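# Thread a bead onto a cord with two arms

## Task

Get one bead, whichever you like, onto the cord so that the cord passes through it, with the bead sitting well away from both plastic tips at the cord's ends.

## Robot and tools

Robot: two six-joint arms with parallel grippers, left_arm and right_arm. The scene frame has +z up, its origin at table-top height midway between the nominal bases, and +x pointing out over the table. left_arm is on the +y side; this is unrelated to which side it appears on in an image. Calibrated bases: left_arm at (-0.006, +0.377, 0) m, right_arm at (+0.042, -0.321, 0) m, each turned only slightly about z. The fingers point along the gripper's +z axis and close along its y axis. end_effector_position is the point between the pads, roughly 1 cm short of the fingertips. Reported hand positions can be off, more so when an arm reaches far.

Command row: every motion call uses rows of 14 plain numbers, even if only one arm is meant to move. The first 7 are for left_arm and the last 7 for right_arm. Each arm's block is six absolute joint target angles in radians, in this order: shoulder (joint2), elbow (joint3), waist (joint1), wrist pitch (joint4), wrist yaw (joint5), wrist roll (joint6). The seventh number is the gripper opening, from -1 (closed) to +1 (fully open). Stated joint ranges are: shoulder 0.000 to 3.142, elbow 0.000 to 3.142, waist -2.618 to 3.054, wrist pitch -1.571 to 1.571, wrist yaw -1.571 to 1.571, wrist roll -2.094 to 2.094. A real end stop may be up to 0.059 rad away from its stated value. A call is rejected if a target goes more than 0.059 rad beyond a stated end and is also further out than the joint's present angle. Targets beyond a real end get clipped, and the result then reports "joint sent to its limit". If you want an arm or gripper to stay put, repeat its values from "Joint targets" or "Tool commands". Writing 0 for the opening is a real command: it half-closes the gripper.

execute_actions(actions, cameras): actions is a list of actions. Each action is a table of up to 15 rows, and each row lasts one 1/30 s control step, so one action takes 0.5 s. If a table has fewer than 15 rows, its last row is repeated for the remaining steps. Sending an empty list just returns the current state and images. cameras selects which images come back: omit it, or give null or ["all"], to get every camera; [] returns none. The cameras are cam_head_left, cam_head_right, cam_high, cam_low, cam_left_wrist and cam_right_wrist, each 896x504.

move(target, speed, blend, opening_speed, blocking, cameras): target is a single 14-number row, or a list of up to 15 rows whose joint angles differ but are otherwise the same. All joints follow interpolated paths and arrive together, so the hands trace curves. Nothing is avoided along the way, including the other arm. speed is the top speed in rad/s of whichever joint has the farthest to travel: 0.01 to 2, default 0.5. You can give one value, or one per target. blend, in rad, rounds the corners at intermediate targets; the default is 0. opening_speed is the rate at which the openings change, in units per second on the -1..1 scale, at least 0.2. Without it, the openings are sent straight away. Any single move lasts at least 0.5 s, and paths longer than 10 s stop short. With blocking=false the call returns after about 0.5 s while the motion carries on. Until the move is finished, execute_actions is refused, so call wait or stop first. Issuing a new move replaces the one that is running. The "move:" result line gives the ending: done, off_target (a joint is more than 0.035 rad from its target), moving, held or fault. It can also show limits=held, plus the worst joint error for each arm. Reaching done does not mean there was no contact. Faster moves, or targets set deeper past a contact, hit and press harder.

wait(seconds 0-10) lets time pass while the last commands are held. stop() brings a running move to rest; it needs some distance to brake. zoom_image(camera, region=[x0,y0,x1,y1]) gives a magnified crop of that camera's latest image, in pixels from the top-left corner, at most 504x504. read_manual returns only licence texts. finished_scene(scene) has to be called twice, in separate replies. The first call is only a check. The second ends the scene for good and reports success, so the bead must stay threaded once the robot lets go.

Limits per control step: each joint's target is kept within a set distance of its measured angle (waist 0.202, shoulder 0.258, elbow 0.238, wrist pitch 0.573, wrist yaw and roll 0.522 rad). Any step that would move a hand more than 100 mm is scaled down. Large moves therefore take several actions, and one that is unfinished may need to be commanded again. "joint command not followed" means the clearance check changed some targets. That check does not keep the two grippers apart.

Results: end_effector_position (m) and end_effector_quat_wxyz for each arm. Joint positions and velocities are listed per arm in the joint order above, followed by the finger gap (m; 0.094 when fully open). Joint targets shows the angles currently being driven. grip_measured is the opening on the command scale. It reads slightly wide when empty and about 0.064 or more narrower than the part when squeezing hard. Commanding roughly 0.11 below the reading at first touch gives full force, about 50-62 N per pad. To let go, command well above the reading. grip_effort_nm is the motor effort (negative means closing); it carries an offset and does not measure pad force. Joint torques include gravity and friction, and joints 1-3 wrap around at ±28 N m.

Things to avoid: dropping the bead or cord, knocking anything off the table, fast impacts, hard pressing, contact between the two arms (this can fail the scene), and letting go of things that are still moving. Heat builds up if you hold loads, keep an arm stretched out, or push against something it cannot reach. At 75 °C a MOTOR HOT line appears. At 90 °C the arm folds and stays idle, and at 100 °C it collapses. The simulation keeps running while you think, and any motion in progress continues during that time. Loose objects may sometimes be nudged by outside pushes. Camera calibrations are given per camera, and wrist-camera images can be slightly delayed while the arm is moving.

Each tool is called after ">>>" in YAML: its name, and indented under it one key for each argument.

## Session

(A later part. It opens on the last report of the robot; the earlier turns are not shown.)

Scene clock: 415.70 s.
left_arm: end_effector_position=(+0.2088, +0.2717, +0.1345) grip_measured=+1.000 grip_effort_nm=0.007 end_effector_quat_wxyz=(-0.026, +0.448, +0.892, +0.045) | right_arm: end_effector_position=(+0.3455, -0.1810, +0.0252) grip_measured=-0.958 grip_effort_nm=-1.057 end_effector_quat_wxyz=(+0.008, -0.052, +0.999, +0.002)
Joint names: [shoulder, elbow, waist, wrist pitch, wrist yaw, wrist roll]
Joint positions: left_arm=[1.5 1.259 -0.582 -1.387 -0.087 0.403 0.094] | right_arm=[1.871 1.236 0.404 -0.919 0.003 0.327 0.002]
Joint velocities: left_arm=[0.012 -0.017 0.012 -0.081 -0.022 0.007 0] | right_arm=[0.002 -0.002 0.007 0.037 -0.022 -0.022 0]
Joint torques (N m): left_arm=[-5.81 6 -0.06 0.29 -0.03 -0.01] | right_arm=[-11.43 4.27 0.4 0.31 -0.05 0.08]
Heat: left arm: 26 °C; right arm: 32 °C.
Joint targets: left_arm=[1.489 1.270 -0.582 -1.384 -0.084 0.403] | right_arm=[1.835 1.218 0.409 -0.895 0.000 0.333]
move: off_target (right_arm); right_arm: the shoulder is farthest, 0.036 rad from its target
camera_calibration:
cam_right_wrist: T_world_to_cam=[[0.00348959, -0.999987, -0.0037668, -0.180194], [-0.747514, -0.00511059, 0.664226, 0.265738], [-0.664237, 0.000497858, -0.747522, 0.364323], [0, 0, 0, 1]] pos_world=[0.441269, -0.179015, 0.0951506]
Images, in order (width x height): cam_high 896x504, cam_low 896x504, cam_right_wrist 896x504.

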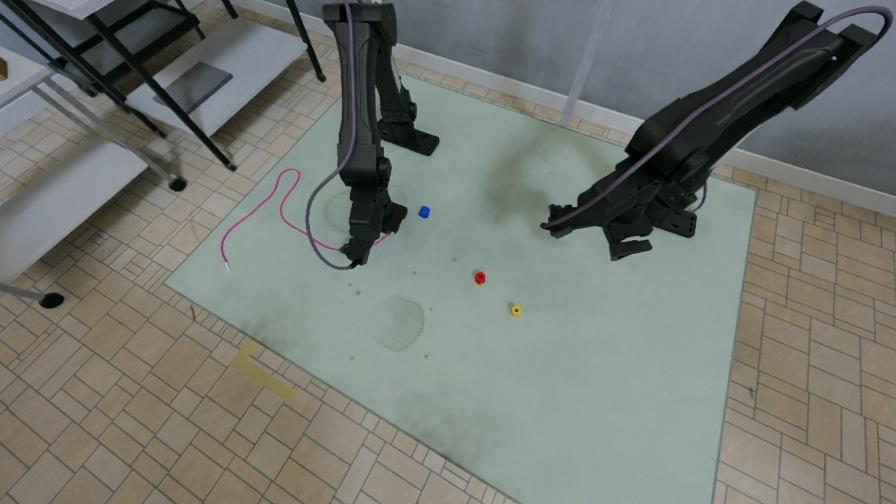

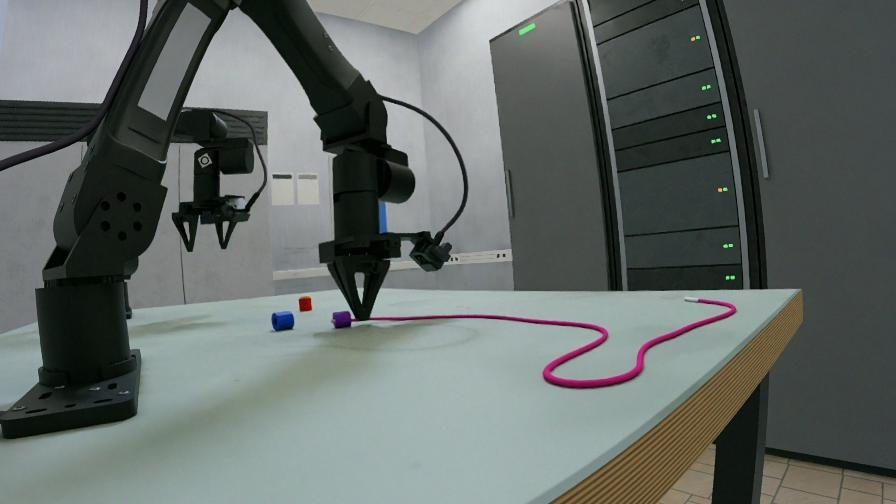

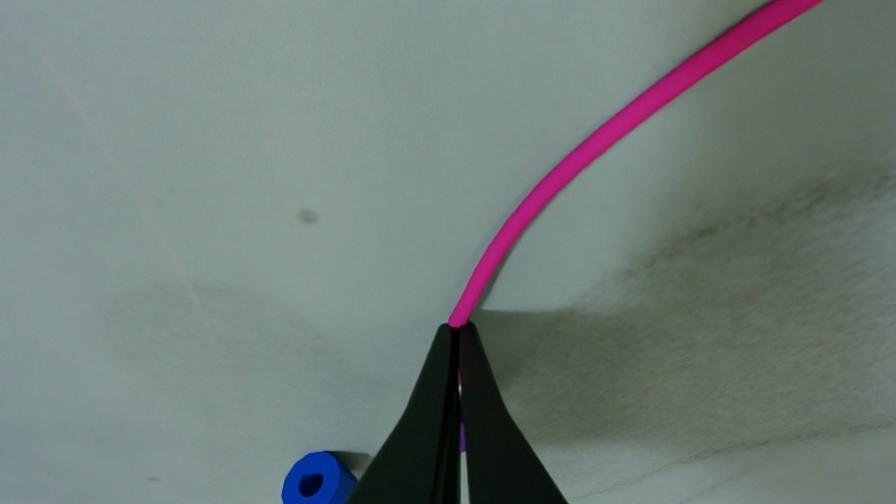

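>>> move:
  target: [1.489,1.27,-0.582,-1.384,-0.084,0.403,1,1.85,1.225,0.406,-0.90,0,0.330,-0.6]
  speed: 0.1
  opening_speed: 1
  cameras: []

>>> move:
  target:
    - [1.489,1.27,-0.582,-1.384,-0.084,0.403,1,1.835,1.35,0.406,-1.045,0,0.330,-0.6]
    - [1.489,1.27,-0.582,-1.384,-0.084,0.403,1,1.927,1.437,0.338,-1.04,0,0.735,-0.6]
  speed: 0.3
  cameras: ["cam_low","cam_right_wrist","cam_high"]

>>> zoom_image:
  camera: "cam_low"
  region: [310, 230, 460, 350]

Scene clock: 432.10 s.
left_arm: end_effector_position=(+0.2088, +0.2717, +0.1345) grip_measured=+1.000 grip_effort_nm=0.002 end_effector_quat_wxyz=(-0.026, +0.448, +0.892, +0.045) | right_arm: end_effector_position=(+0.3458, -0.1809, +0.0252) grip_measured=-0.603 grip_effort_nm=0.139 end_effector_quat_wxyz=(+0.009, -0.052, +0.999, +0.002)
Joint names: [shoulder, elbow, waist, wrist pitch, wrist yaw, wrist roll]
Joint positions: left_arm=[1.5 1.259 -0.582 -1.387 -0.087 0.403 0.094] | right_arm=[1.871 1.236 0.404 -0.918 0.003 0.328 0.019]
Joint velocities: left_arm=[0.007 -0.002 -0.007 -0.037 -0.037 -0.022 0] | right_arm=[0.002 0.007 0.002 -0.022 -0.022 -0.051 0.001]
Joint torques (N m): left_arm=[-5.83 6 -0.05 0.29 -0.03 -0.01] | right_arm=[-10.13 4.78 0.17 0.23 -0.03 0.03]
Heat: left arm: 26 °C; right arm: 34 °C.
Joint targets: left_arm=[1.489 1.270 -0.582 -1.384 -0.084 0.403] | right_arm=[1.850 1.225 0.406 -0.900 0.000 0.330]
move: done
No camera images: "cameras" was empty.

Scene clock: 434.67 s.
left_arm: end_effector_position=(+0.2088, +0.2717, +0.1345) grip_measured=+1.000 grip_effort_nm=-0.002 end_effector_quat_wxyz=(-0.026, +0.448, +0.892, +0.045) | right_arm: end_effector_position=(+0.3751, -0.1904, +0.0520) grip_measured=-0.603 grip_effort_nm=0.134 end_effector_quat_wxyz=(+0.014, +0.177, +0.984, +0.007)
Joint names: [shoulder, elbow, waist, wrist pitch, wrist yaw, wrist roll]
Joint positions: left_arm=[1.5 1.259 -0.582 -1.387 -0.087 0.403 0.094] | right_arm=[1.909 1.398 0.345 -1.028 0.002 0.729 0.019]
Joint velocities: left_arm=[-0.007 -0.012 0.012 -0.022 -0.037 0.037 0] | right_arm=[0.007 -0.002 -0.002 -0.007 0.007 -0.037 0]
Joint torques (N m): left_arm=[-5.82 5.98 -0.05 0.28 -0.04 -0.01] | right_arm=[-7.68 8.83 -0.66 -0.04 -0.03 0.05]
Heat: left arm: 26 °C; right arm: 34 °C.
Joint targets: left_arm=[1.489 1.270 -0.582 -1.384 -0.084 0.403] | right_arm=[1.927 1.437 0.338 -1.040 0.000 0.735]
move: off_target (right_arm); right_arm: the elbow is farthest, 0.039 rad from its target
camera_calibration:
cam_right_wrist: T_world_to_cam=[[-0.441253, -0.89711, -0.022113, -0.002245], [-0.681319, 0.318873, 0.658881, 0.307189], [-0.584038, 0.305799, -0.751922, 0.432336], [0, 0, 0, 1]] pos_world=[0.460804, -0.232176, 0.122632]
Images, in order (width x height): cam_high 896x504, cam_low 896x504, cam_right_wrist 896x504.

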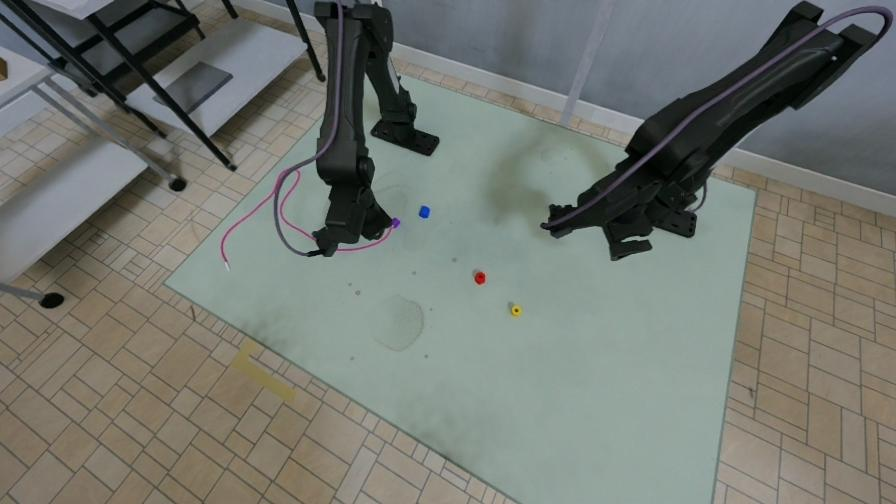

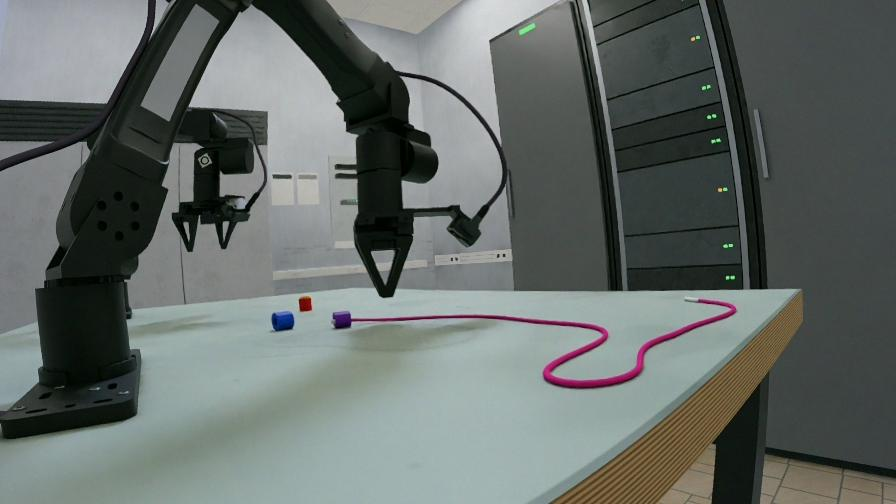

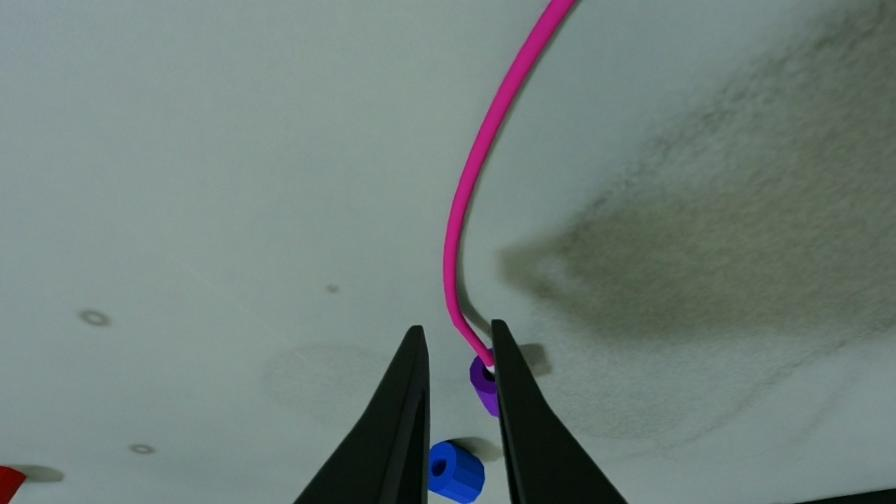

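Scaled by 3.360 from the camera's 896x504 image, which has a finer 1280x720 frame.

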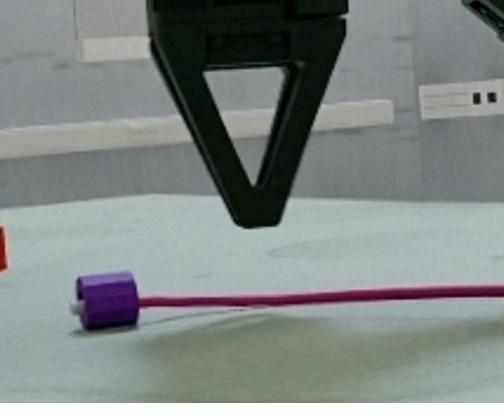

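>>> move:
  target:
    - [1.489,1.27,-0.582,-1.384,-0.084,0.403,1,1.92,1.38,0.397,-1.03,0,0.65,-0.45]
    - [1.489,1.27,-0.582,-1.384,-0.084,0.403,1,1.929,1.275,0.397,-0.92,0,0.65,-0.45]
  speed: 0.2
  cameras: ["cam_low","cam_right_wrist"]

>>> zoom_image:
  camera: "cam_low"
  region: [310, 230, 460, 350]

Scene clock: 451.50 s.
left_arm: end_effector_position=(+0.2088, +0.2717, +0.1345) grip_measured=+1.000 grip_effort_nm=0.002 end_effector_quat_wxyz=(-0.026, +0.448, +0.892, +0.045) | right_arm: end_effector_position=(+0.3557, -0.1796, +0.0253) grip_measured=-0.453 grip_effort_nm=0.134 end_effector_quat_wxyz=(+0.004, +0.116, +0.993, +0.002)
Joint names: [shoulder, elbow, waist, wrist pitch, wrist yaw, wrist roll]
Joint positions: left_arm=[1.5 1.259 -0.582 -1.387 -0.087 0.403 0.094] | right_arm=[1.913 1.292 0.394 -0.942 0 0.655 0.026]
Joint velocities: left_arm=[-0.002 0.002 0.002 -0.007 0.051 -0.037 0] | right_arm=[0.002 0.002 0.007 0.022 0.007 0.007 -0.001]
Joint torques (N m): left_arm=[-5.83 6 -0.05 0.29 -0.03 -0.01] | right_arm=[-7.57 4.36 0.32 0.23 -0.02 -0.01]
Heat: left arm: 26 °C; right arm: 31 °C.
Joint targets: left_arm=[1.489 1.270 -0.582 -1.384 -0.084 0.403] | right_arm=[1.929 1.275 0.397 -0.920 0.000 0.650]
move: done
camera_calibration:
cam_right_wrist: T_world_to_cam=[[-0.327916, -0.944689, -0.0057682, -0.0509587], [-0.701315, 0.239337, 0.671472, 0.300601], [-0.632952, 0.224232, -0.741007, 0.400081], [0, 0, 0, 1]] pos_world=[0.447338, -0.209796, 0.094324]
Images, in order (width x height): cam_low 896x504, cam_right_wrist 896x504.

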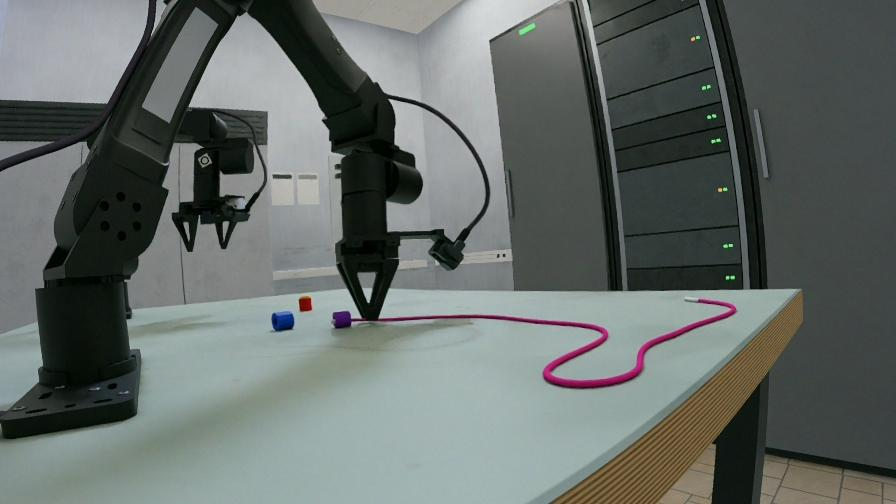

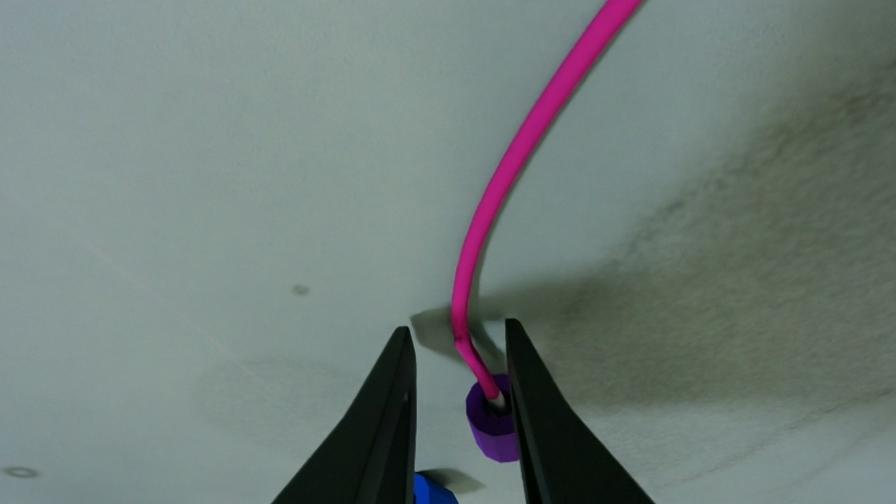

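Scaled by 3.360 from the camera's 896x504 image, which has a finer 1280x720 frame.

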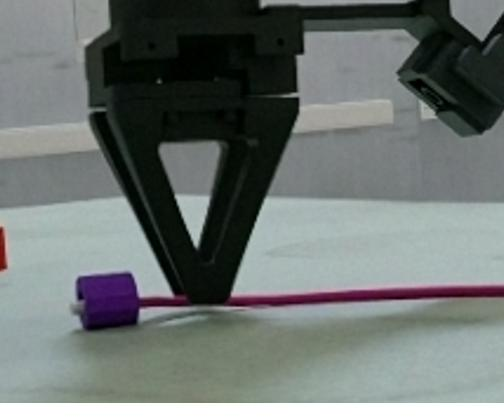

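>>> move:
  target: [1.489,1.27,-0.582,-1.384,-0.084,0.403,1,1.929,1.275,0.397,-0.92,0,0.65,-0.97]
  opening_speed: 0.5
  cameras: []

>>> move:
  target: [1.489,1.27,-0.582,-1.384,-0.084,0.403,1,1.705,1.055,0.446,-0.872,0,0.33,-0.97]
  speed: 0.8
  cameras: ["cam_low","cam_right_wrist","cam_high"]

>>> zoom_image:
  camera: "cam_low"
  region: [280, 230, 430, 350]

Scene clock: 466.90 s.
left_arm: end_effector_position=(+0.2088, +0.2717, +0.1345) grip_measured=+1.000 grip_effort_nm=0.002 end_effector_quat_wxyz=(-0.026, +0.448, +0.892, +0.045) | right_arm: end_effector_position=(+0.3560, -0.1795, +0.0253) grip_measured=-0.967 grip_effort_nm=-0.183 end_effector_quat_wxyz=(+0.004, +0.116, +0.993, +0.002)
Joint names: [shoulder, elbow, waist, wrist pitch, wrist yaw, wrist roll]
Joint positions: left_arm=[1.5 1.259 -0.582 -1.387 -0.087 0.403 0.094] | right_arm=[1.913 1.292 0.394 -0.941 0 0.654 0.002]
Joint velocities: left_arm=[-0.017 -0.002 -0.007 -0.051 -0.051 -0.007 0] | right_arm=[-0.017 -0.002 -0.007 0.037 -0.022 -0.066 0]
Joint torques (N m): left_arm=[-5.83 6 -0.03 0.28 -0.03 -0.01] | right_arm=[-7.58 4.38 0.31 0.24 -0.02 -0.03]
Heat: left arm: 26 °C; right arm: 30 °C.
Joint targets: left_arm=[1.489 1.270 -0.582 -1.384 -0.084 0.403] | right_arm=[1.929 1.275 0.397 -0.920 0.000 0.650]
move: done
No camera images: "cameras" was empty.

Scene clock: 468.17 s.
left_arm: end_effector_position=(+0.2088, +0.2717, +0.1345) grip_measured=+1.000 grip_effort_nm=0.007 end_effector_quat_wxyz=(-0.026, +0.448, +0.892, +0.045) | right_arm: end_effector_position=(+0.3054, -0.1871, +0.0265) grip_measured=-0.967 grip_effort_nm=-0.183 end_effector_quat_wxyz=(+0.005, -0.066, +0.998, +0.002)
Joint names: [shoulder, elbow, waist, wrist pitch, wrist yaw, wrist roll]
Joint positions: left_arm=[1.5 1.259 -0.582 -1.387 -0.087 0.403 0.094] | right_arm=[1.738 1.072 0.44 -0.895 0.001 0.335 0.002]
Joint velocities: left_arm=[0.022 0.012 0.007 -0.037 0.037 0.022 0] | right_arm=[0.012 -0.007 -0.002 -0.007 -0.022 0.007 0.002]
Joint torques (N m): left_arm=[-5.83 5.97 -0.05 0.29 -0.03 -0.01] | right_arm=[-9.74 4.19 0.49 0.27 -0.01 -0.05]
Heat: left arm: 26 °C; right arm: 30 °C.
Joint targets: left_arm=[1.489 1.270 -0.582 -1.384 -0.084 0.403] | right_arm=[1.705 1.055 0.446 -0.872 0.000 0.330]
move: done
camera_calibration:
cam_right_wrist: T_world_to_cam=[[0.0317244, -0.99949, -0.00373792, -0.194725], [-0.742612, -0.0260737, 0.669214, 0.229336], [-0.66897, -0.0184546, -0.743061, 0.336404], [0, 0, 0, 1]] pos_world=[0.40153, -0.182437, 0.0957659]
Images, in order (width x height): cam_high 896x504, cam_low 896x504, cam_right_wrist 896x504.

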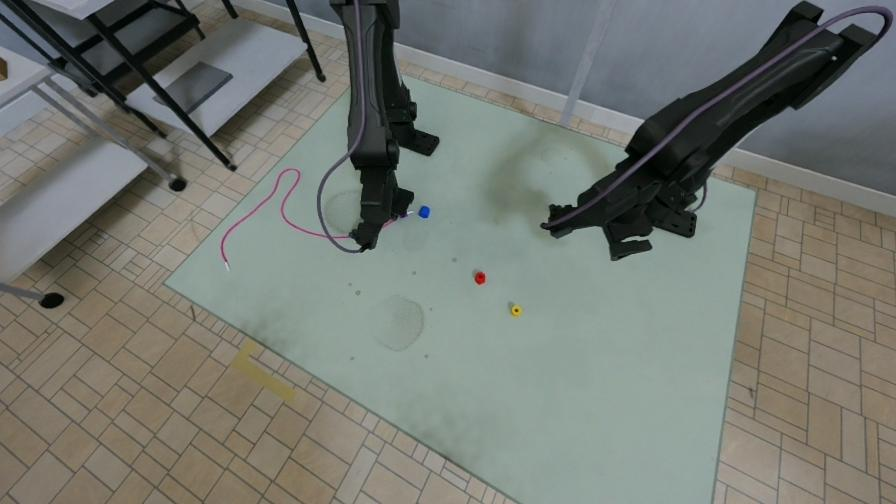

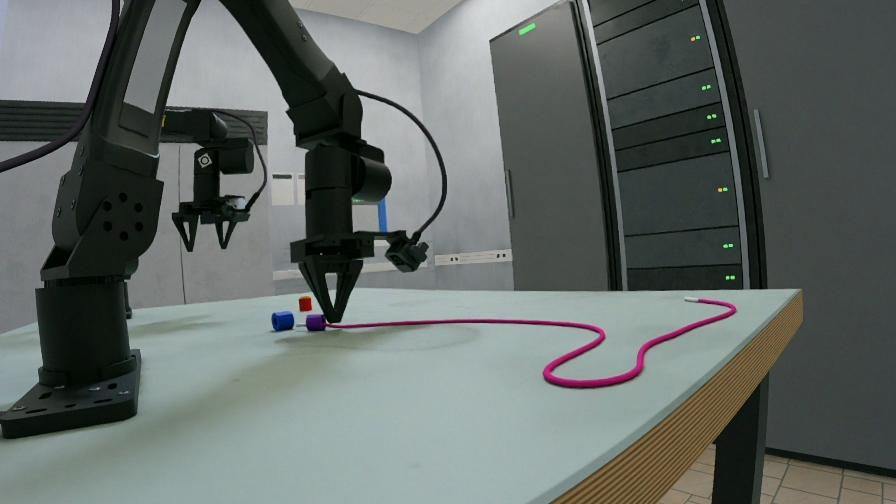

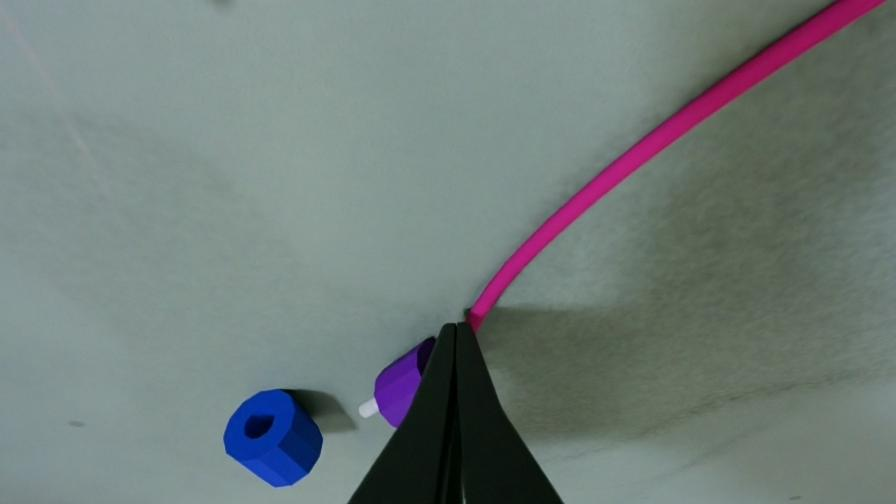

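Scaled by 3.360 from the camera's 896x504 image, which has a finer 1280x720 frame.

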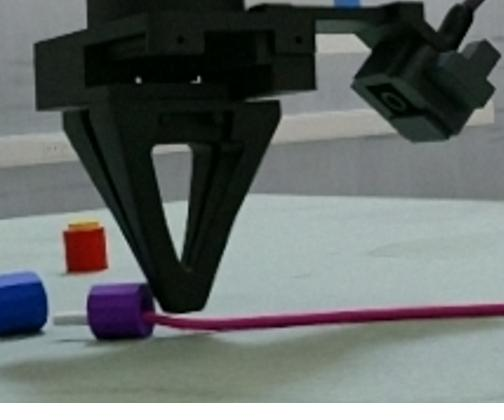

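>>> move:
  target: [1.489,1.27,-0.582,-1.384,-0.084,0.403,1,1.712,1.06,0.443,-0.876,0,0.33,-0.7]
  opening_speed: 0.5
  cameras: []

>>> move:
  target:
    - [1.489,1.27,-0.582,-1.384,-0.084,0.403,1,1.655,1.205,0.443,-1.05,0,0.33,-0.7]
    - [1.489,1.27,-0.582,-1.384,-0.084,0.403,1,1.571,1.055,0.606,-1.02,0,1.19,-0.7]
  speed: 0.4
  cameras: ["cam_low","cam_right_wrist","cam_high"]

>>> zoom_image:
  camera: "cam_low"
  region: [260, 230, 410, 350]

Scene clock: 494.63 s.
left_arm: end_effector_position=(+0.2088, +0.2717, +0.1345) grip_measured=+1.000 grip_effort_nm=-0.007 end_effector_quat_wxyz=(-0.026, +0.448, +0.892, +0.045) | right_arm: end_effector_position=(+0.3055, -0.1871, +0.0265) grip_measured=-0.703 grip_effort_nm=0.134 end_effector_quat_wxyz=(+0.005, -0.067, +0.998, +0.002)
Joint names: [shoulder, elbow, waist, wrist pitch, wrist yaw, wrist roll]
Joint positions: left_arm=[1.5 1.259 -0.582 -1.387 -0.087 0.403 0.094] | right_arm=[1.738 1.072 0.44 -0.895 0.001 0.335 0.014]
Joint velocities: left_arm=[-0.002 -0.002 -0.002 -0.007 0.037 -0.022 0] | right_arm=[0.002 -0.007 -0.002 0.037 -0.022 0.007 0]
Joint torques (N m): left_arm=[-5.82 6 -0.03 0.28 -0.03 -0.01] | right_arm=[-9.17 4.67 0.28 0.21 -0.02 -0.03]
Heat: left arm: 26 °C; right arm: 33 °C.
Joint targets: left_arm=[1.489 1.270 -0.582 -1.384 -0.084 0.403] | right_arm=[1.712 1.060 0.443 -0.876 0.000 0.330]
move: done
No camera images: "cameras" was empty.

Scene clock: 498.03 s.
left_arm: end_effector_position=(+0.2088, +0.2717, +0.1345) grip_measured=+1.000 grip_effort_nm=-0.002 end_effector_quat_wxyz=(-0.026, +0.448, +0.892, +0.045) | right_arm: end_effector_position=(+0.2623, -0.1606, +0.0621) grip_measured=-0.703 grip_effort_nm=0.134 end_effector_quat_wxyz=(+0.004, +0.275, +0.961, +0.005)
Joint names: [shoulder, elbow, waist, wrist pitch, wrist yaw, wrist roll]
Joint positions: left_arm=[1.5 1.259 -0.582 -1.387 -0.087 0.403 0.094] | right_arm=[1.604 1.074 0.598 -1.029 0 1.184 0.014]
Joint velocities: left_arm=[-0.007 -0.002 -0.017 0.022 0.007 0.037 0] | right_arm=[-0.012 0.007 0.002 0.007 0.037 0.066 0.001]
Joint torques (N m): left_arm=[-5.83 6 -0.05 0.29 -0.03 0] | right_arm=[-8.69 4.37 0.62 0.14 -0.01 0.07]
Heat: left arm: 26 °C; right arm: 33 °C.
Joint targets: left_arm=[1.489 1.270 -0.582 -1.384 -0.084 0.403] | right_arm=[1.571 1.055 0.606 -1.020 0.000 1.190]
move: done
camera_calibration:
cam_right_wrist: T_world_to_cam=[[-0.612079, -0.790716, -0.0112739, 0.0361778], [-0.588846, 0.446207, 0.673914, 0.209466], [-0.527844, 0.419127, -0.738724, 0.367549], [0, 0, 0, 1]] pos_world=[0.339495, -0.218909, 0.130764]
Images, in order (width x height): cam_high 896x504, cam_low 896x504, cam_right_wrist 896x504.

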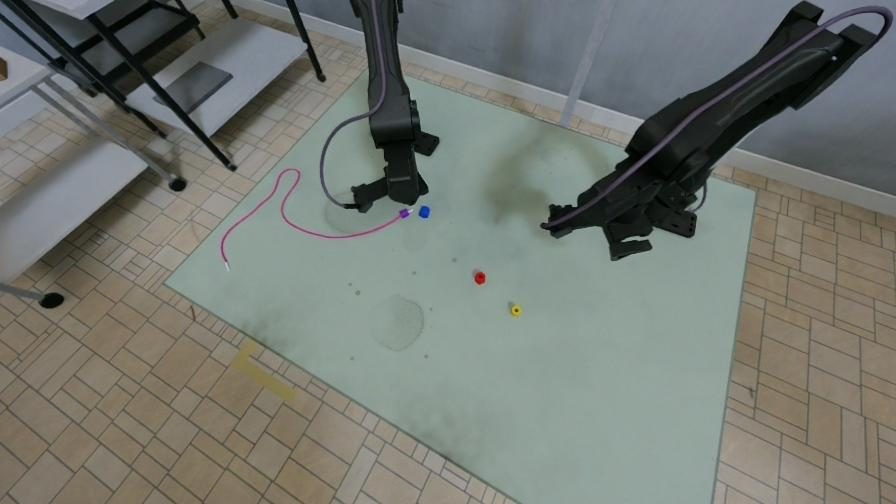

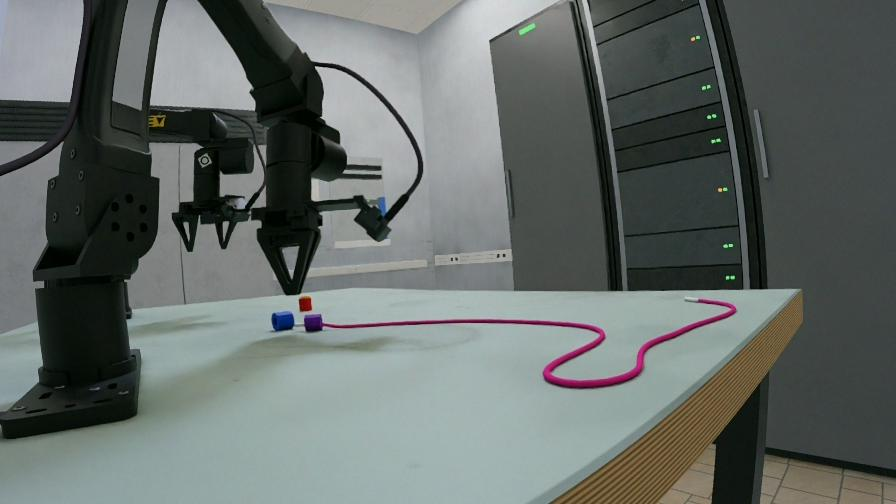

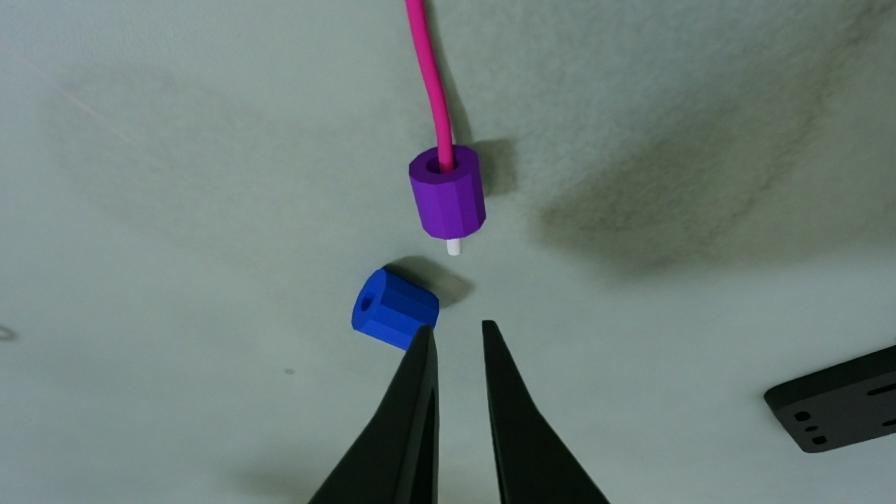

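Scaled by 3.360 from the camera's 896x504 image, which has a finer 1280x720 frame.

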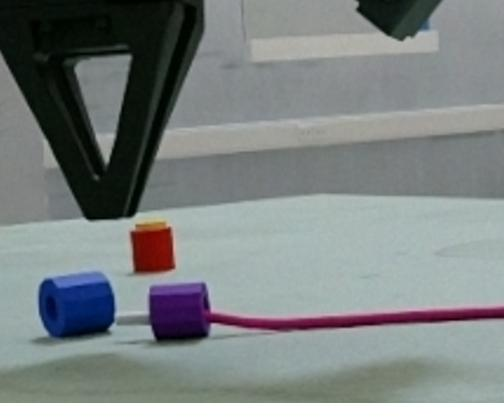

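>>> move:
  target: [1.489,1.27,-0.582,-1.384,-0.084,0.403,1,1.672,0.958,0.603,-0.856,0,1.19,-0.7]
  speed: 0.15
  cameras: ["cam_low","cam_right_wrist"]

>>> zoom_image:
  camera: "cam_low"
  region: [260, 230, 410, 350]

Scene clock: 514.87 s.
left_arm: end_effector_position=(+0.2088, +0.2717, +0.1345) grip_measured=+1.000 grip_effort_nm=0.007 end_effector_quat_wxyz=(-0.026, +0.448, +0.892, +0.045) | right_arm: end_effector_position=(+0.2633, -0.1598, +0.0247) grip_measured=-0.703 grip_effort_nm=0.129 end_effector_quat_wxyz=(+0.004, +0.276, +0.961, +0.005)
Joint names: [shoulder, elbow, waist, wrist pitch, wrist yaw, wrist roll]
Joint positions: left_arm=[1.5 1.259 -0.582 -1.387 -0.087 0.403 0.094] | right_arm=[1.66 0.976 0.598 -0.873 -0.001 1.185 0.014]
Joint velocities: left_arm=[0.002 0.002 -0.012 0.007 -0.007 -0.007 0] | right_arm=[0.012 0.002 -0.007 -0.037 -0.081 0.022 0]
Joint torques (N m): left_arm=[-5.82 6 -0.05 0.29 -0.03 -0.01] | right_arm=[-5.37 4.21 0.36 0.2 -0.01 0.07]
Heat: left arm: 26 °C; right arm: 32 °C.
Joint targets: left_arm=[1.489 1.270 -0.582 -1.384 -0.084 0.403] | right_arm=[1.672 0.958 0.603 -0.856 0.000 1.190]
move: done
camera_calibration:
cam_right_wrist: T_world_to_cam=[[-0.612968, -0.790003, -0.0128489, 0.037369], [-0.589015, 0.44606, 0.673864, 0.234872], [-0.526623, 0.420625, -0.738744, 0.340073], [0, 0, 0, 1]] pos_world=[0.340339, -0.218288, 0.0934354]
Images, in order (width x height): cam_low 896x504, cam_right_wrist 896x504.

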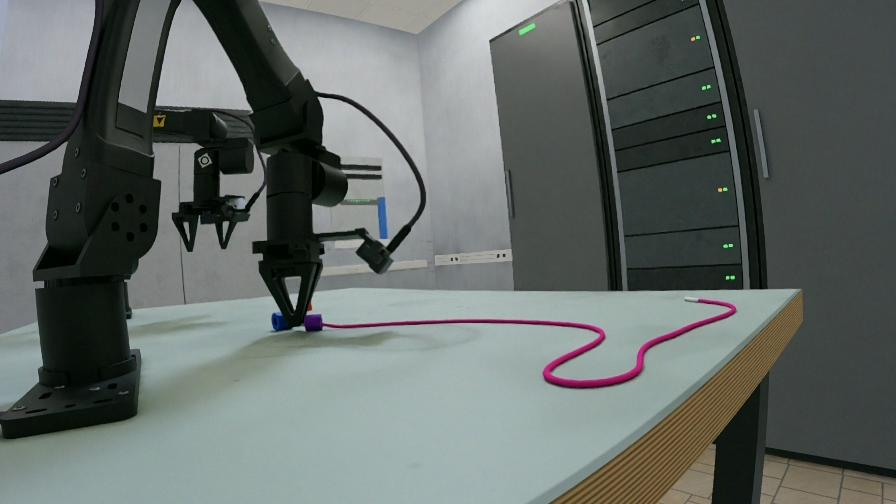

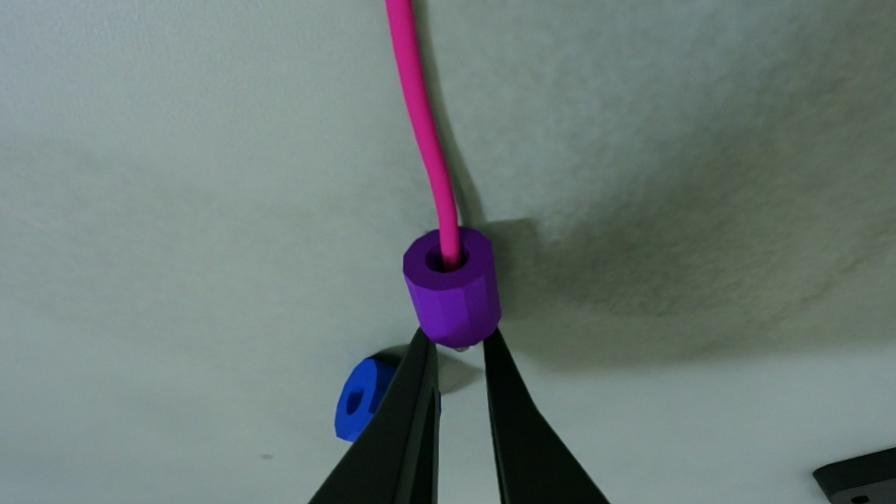

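Scaled by 3.360 from the camera's 896x504 image, which has a finer 1280x720 frame.

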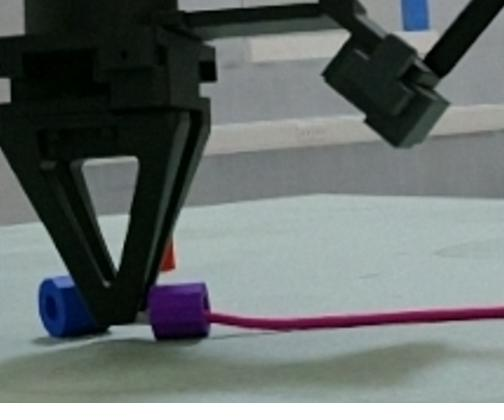

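>>> move:
  target: [1.489,1.27,-0.582,-1.384,-0.084,0.403,1,1.672,0.958,0.603,-0.856,0,1.19,-1]
  opening_speed: 0.4
  cameras: ["cam_low","cam_right_wrist"]

>>> zoom_image:
  camera: "cam_low"
  region: [260, 230, 410, 350]

Scene clock: 522.10 s.
left_arm: end_effector_position=(+0.2088, +0.2717, +0.1345) grip_measured=+1.000 grip_effort_nm=0.002 end_effector_quat_wxyz=(-0.026, +0.448, +0.892, +0.045) | right_arm: end_effector_position=(+0.2635, -0.1597, +0.0247) grip_measured=-0.942 grip_effort_nm=-0.999 end_effector_quat_wxyz=(+0.004, +0.276, +0.961, +0.006)
Joint names: [shoulder, elbow, waist, wrist pitch, wrist yaw, wrist roll]
Joint positions: left_arm=[1.5 1.259 -0.582 -1.387 -0.087 0.403 0.094] | right_arm=[1.66 0.976 0.598 -0.872 -0.001 1.185 0.003]
Joint velocities: left_arm=[-0.002 0.007 0.012 -0.007 -0.037 0.007 0] | right_arm=[0.012 -0.017 -0.007 -0.037 0.051 0.007 -0.001]
Joint torques (N m): left_arm=[-5.82 6 -0.03 0.29 -0.03 -0.01] | right_arm=[-5.38 4.18 0.46 0.21 -0.02 0.05]
Heat: left arm: 26 °C; right arm: 31 °C.
Joint targets: left_arm=[1.489 1.270 -0.582 -1.384 -0.084 0.403] | right_arm=[1.672 0.958 0.603 -0.856 0.000 1.190]
move: done
camera_calibration:
cam_right_wrist: T_world_to_cam=[[-0.61296, -0.789997, -0.013581, 0.0375679], [-0.589431, 0.445759, 0.673699, 0.234977], [-0.526166, 0.420955, -0.738881, 0.340045], [0, 0, 0, 1]] pos_world=[0.34045, -0.218208, 0.0934593]
Images, in order (width x height): cam_low 896x504, cam_right_wrist 896x504.

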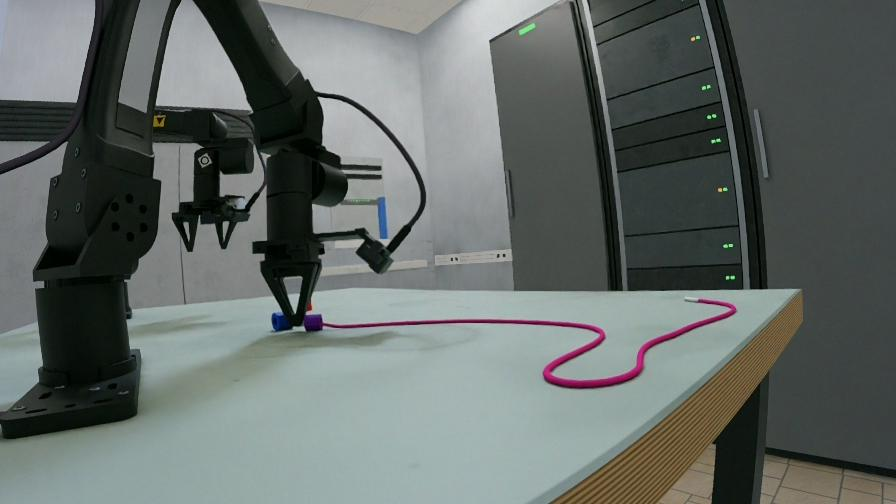

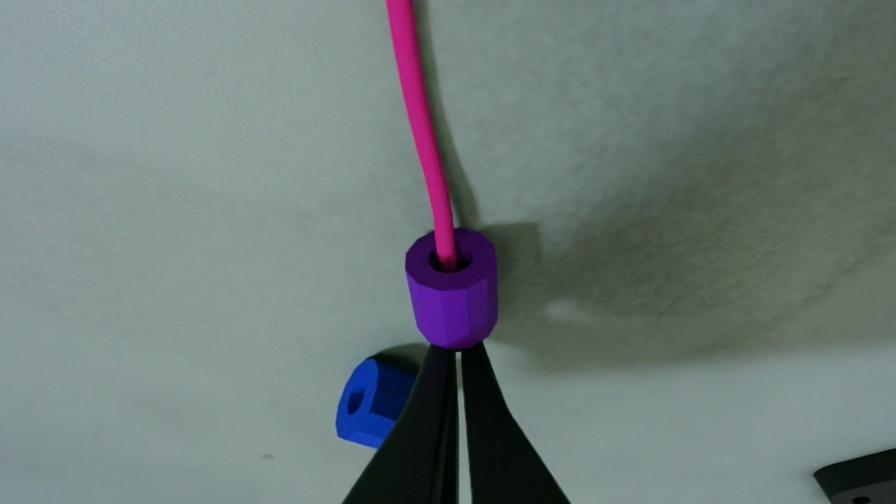

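Scaled by 3.360 from the camera's 896x504 image, which has a finer 1280x720 frame.

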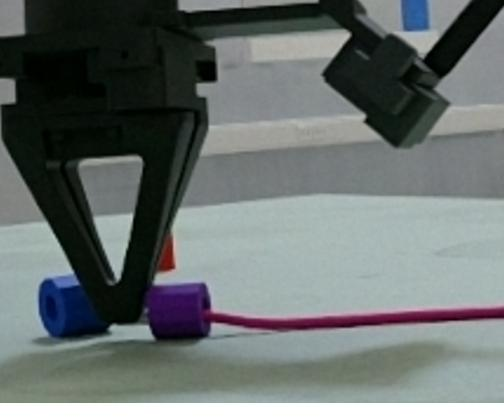

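>>> move:
  target:
    - [1.489,1.27,-0.582,-1.384,-0.084,0.403,1,1.60,1.22,0.603,-1.15,0,1.19,-1]
    - [1.489,1.27,-0.582,-1.384,-0.084,0.403,1,1.58,1.65,0.4,-1.5,-1.1,1.19,-1]
  speed: 0.3

>>> zoom_image:
  camera: "cam_low"
  region: [200, 130, 500, 370]

Scene clock: 547.00 s.
left_arm: end_effector_position=(+0.2088, +0.2717, +0.1345) grip_measured=+1.000 grip_effort_nm=0.002 end_effector_quat_wxyz=(-0.026, +0.448, +0.892, +0.045) | right_arm: end_effector_position=(+0.2378, -0.0559, +0.2881) grip_measured=-0.946 grip_effort_nm=-1.057 end_effector_quat_wxyz=(-0.345, +0.293, +0.806, +0.381)
Joint names: [shoulder, elbow, waist, wrist pitch, wrist yaw, wrist roll]
Joint positions: left_arm=[1.5 1.259 -0.582 -1.387 -0.087 0.403 0.094] | right_arm=[1.613 1.612 0.408 -1.479 -1.077 1.188 0.003]
Joint velocities: left_arm=[0.002 -0.002 0.007 0.007 -0.051 0.007 0] | right_arm=[-0.007 0.017 -0.007 -0.022 0.022 -0.007 0.001]
Joint torques (N m): left_arm=[-5.82 5.98 -0.03 0.29 -0.04 -0.01] | right_arm=[-9.03 9.02 -0.66 -0.03 -0.69 0.03]
Heat: left arm: 26 °C; right arm: 30 °C.
Joint targets: left_arm=[1.489 1.270 -0.582 -1.384 -0.084 0.403] | right_arm=[1.580 1.650 0.400 -1.500 -1.100 1.190]
move: off_target (right_arm); right_arm: the elbow is farthest, 0.038 rad from its target
camera_calibration:
cam_right_wrist: T_world_to_cam=[[-0.791283, -0.513892, -0.33134, 0.256838], [-0.153009, -0.358234, 0.921009, -0.22388], [-0.591996, 0.779476, 0.204834, 0.241276], [0, 0, 0, 1]] pos_world=[0.31181, -0.136283, 0.241874]

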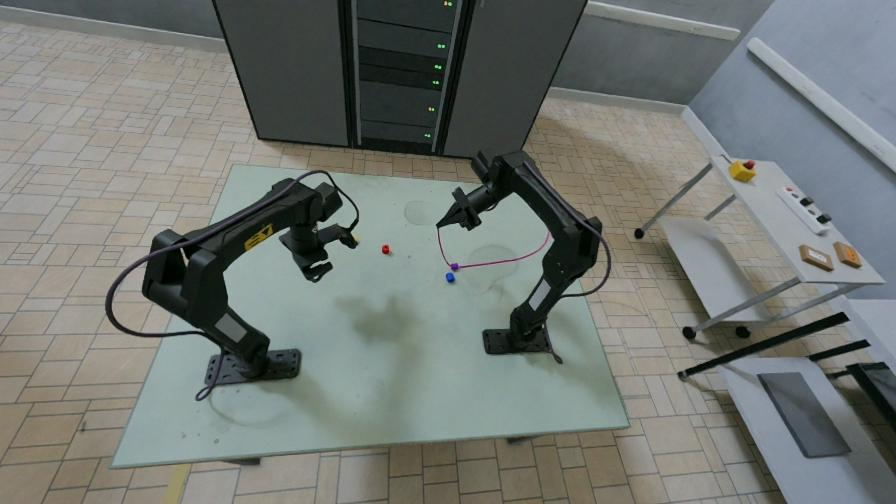

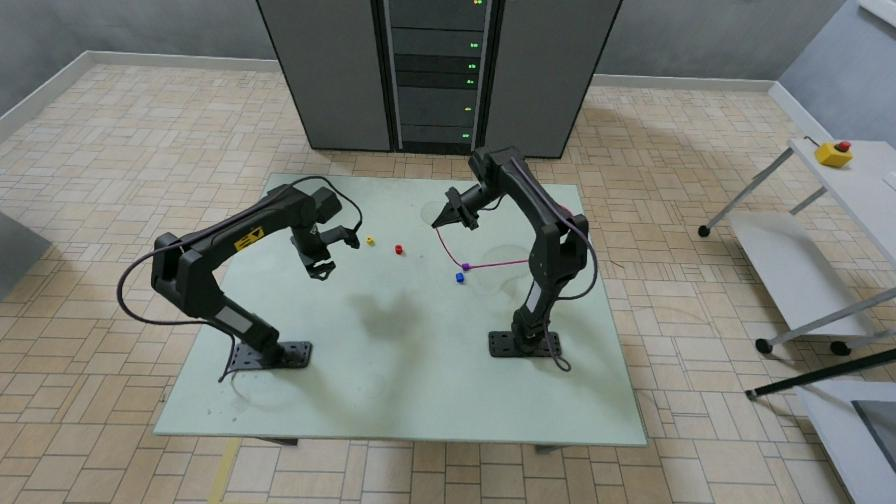

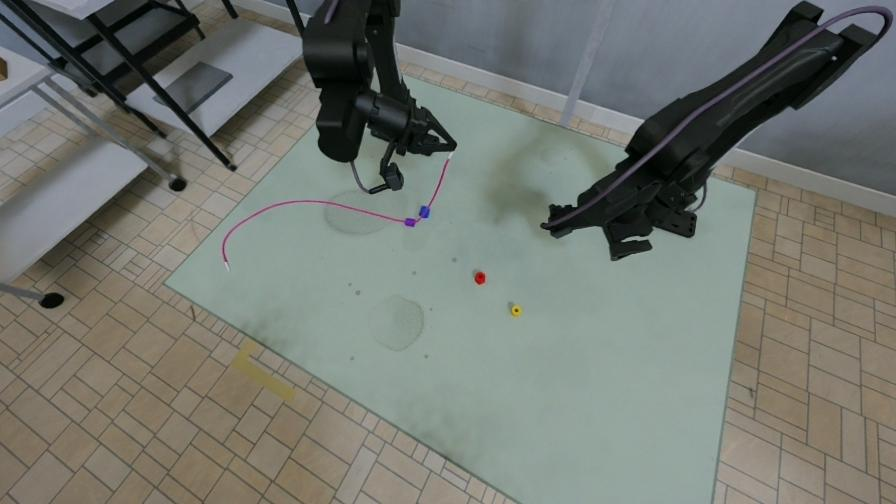

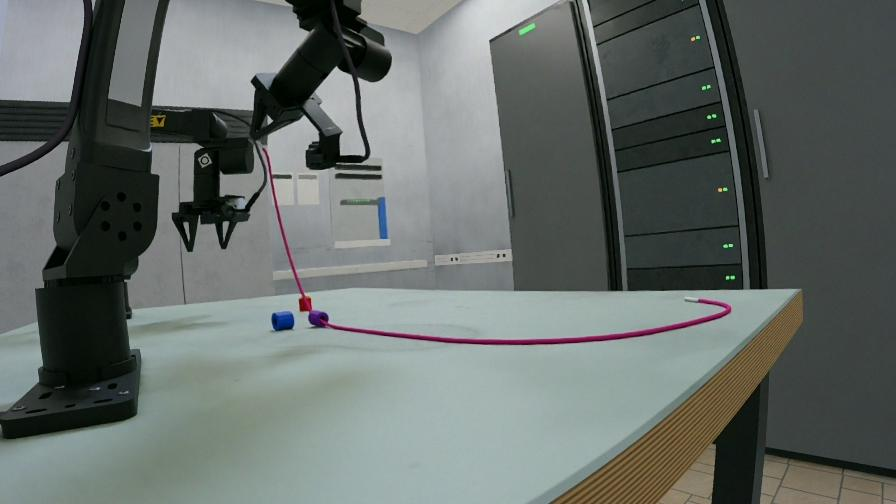

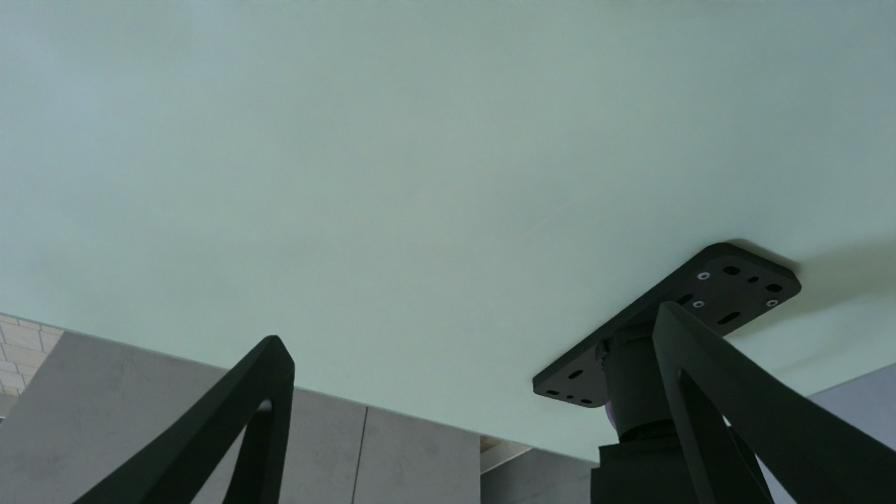

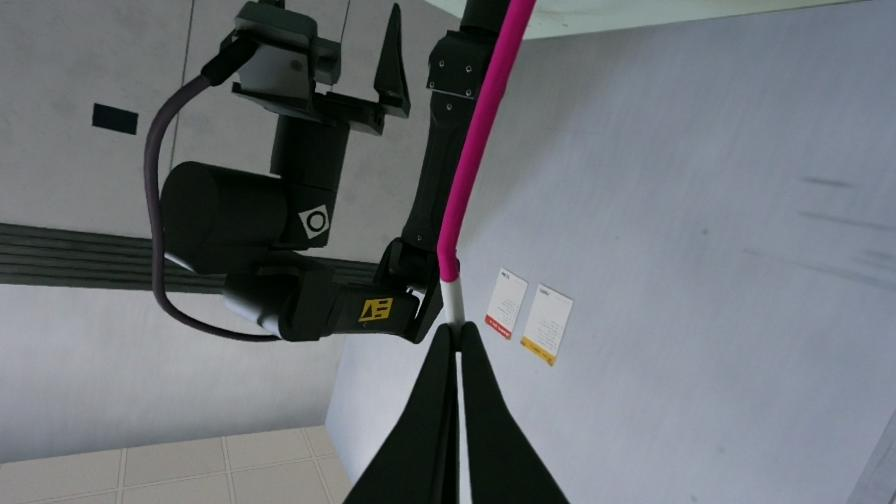

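Scaled by 1.680 from the camera's 896x504 image, which has a finer 1280x720 frame.

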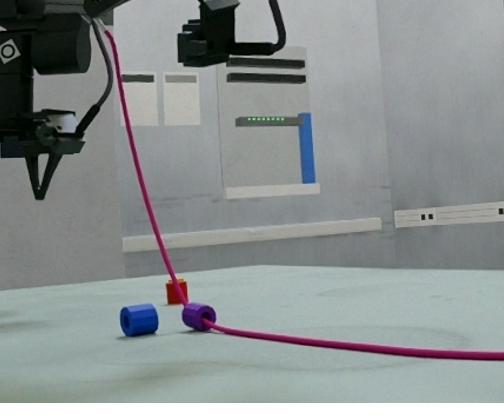

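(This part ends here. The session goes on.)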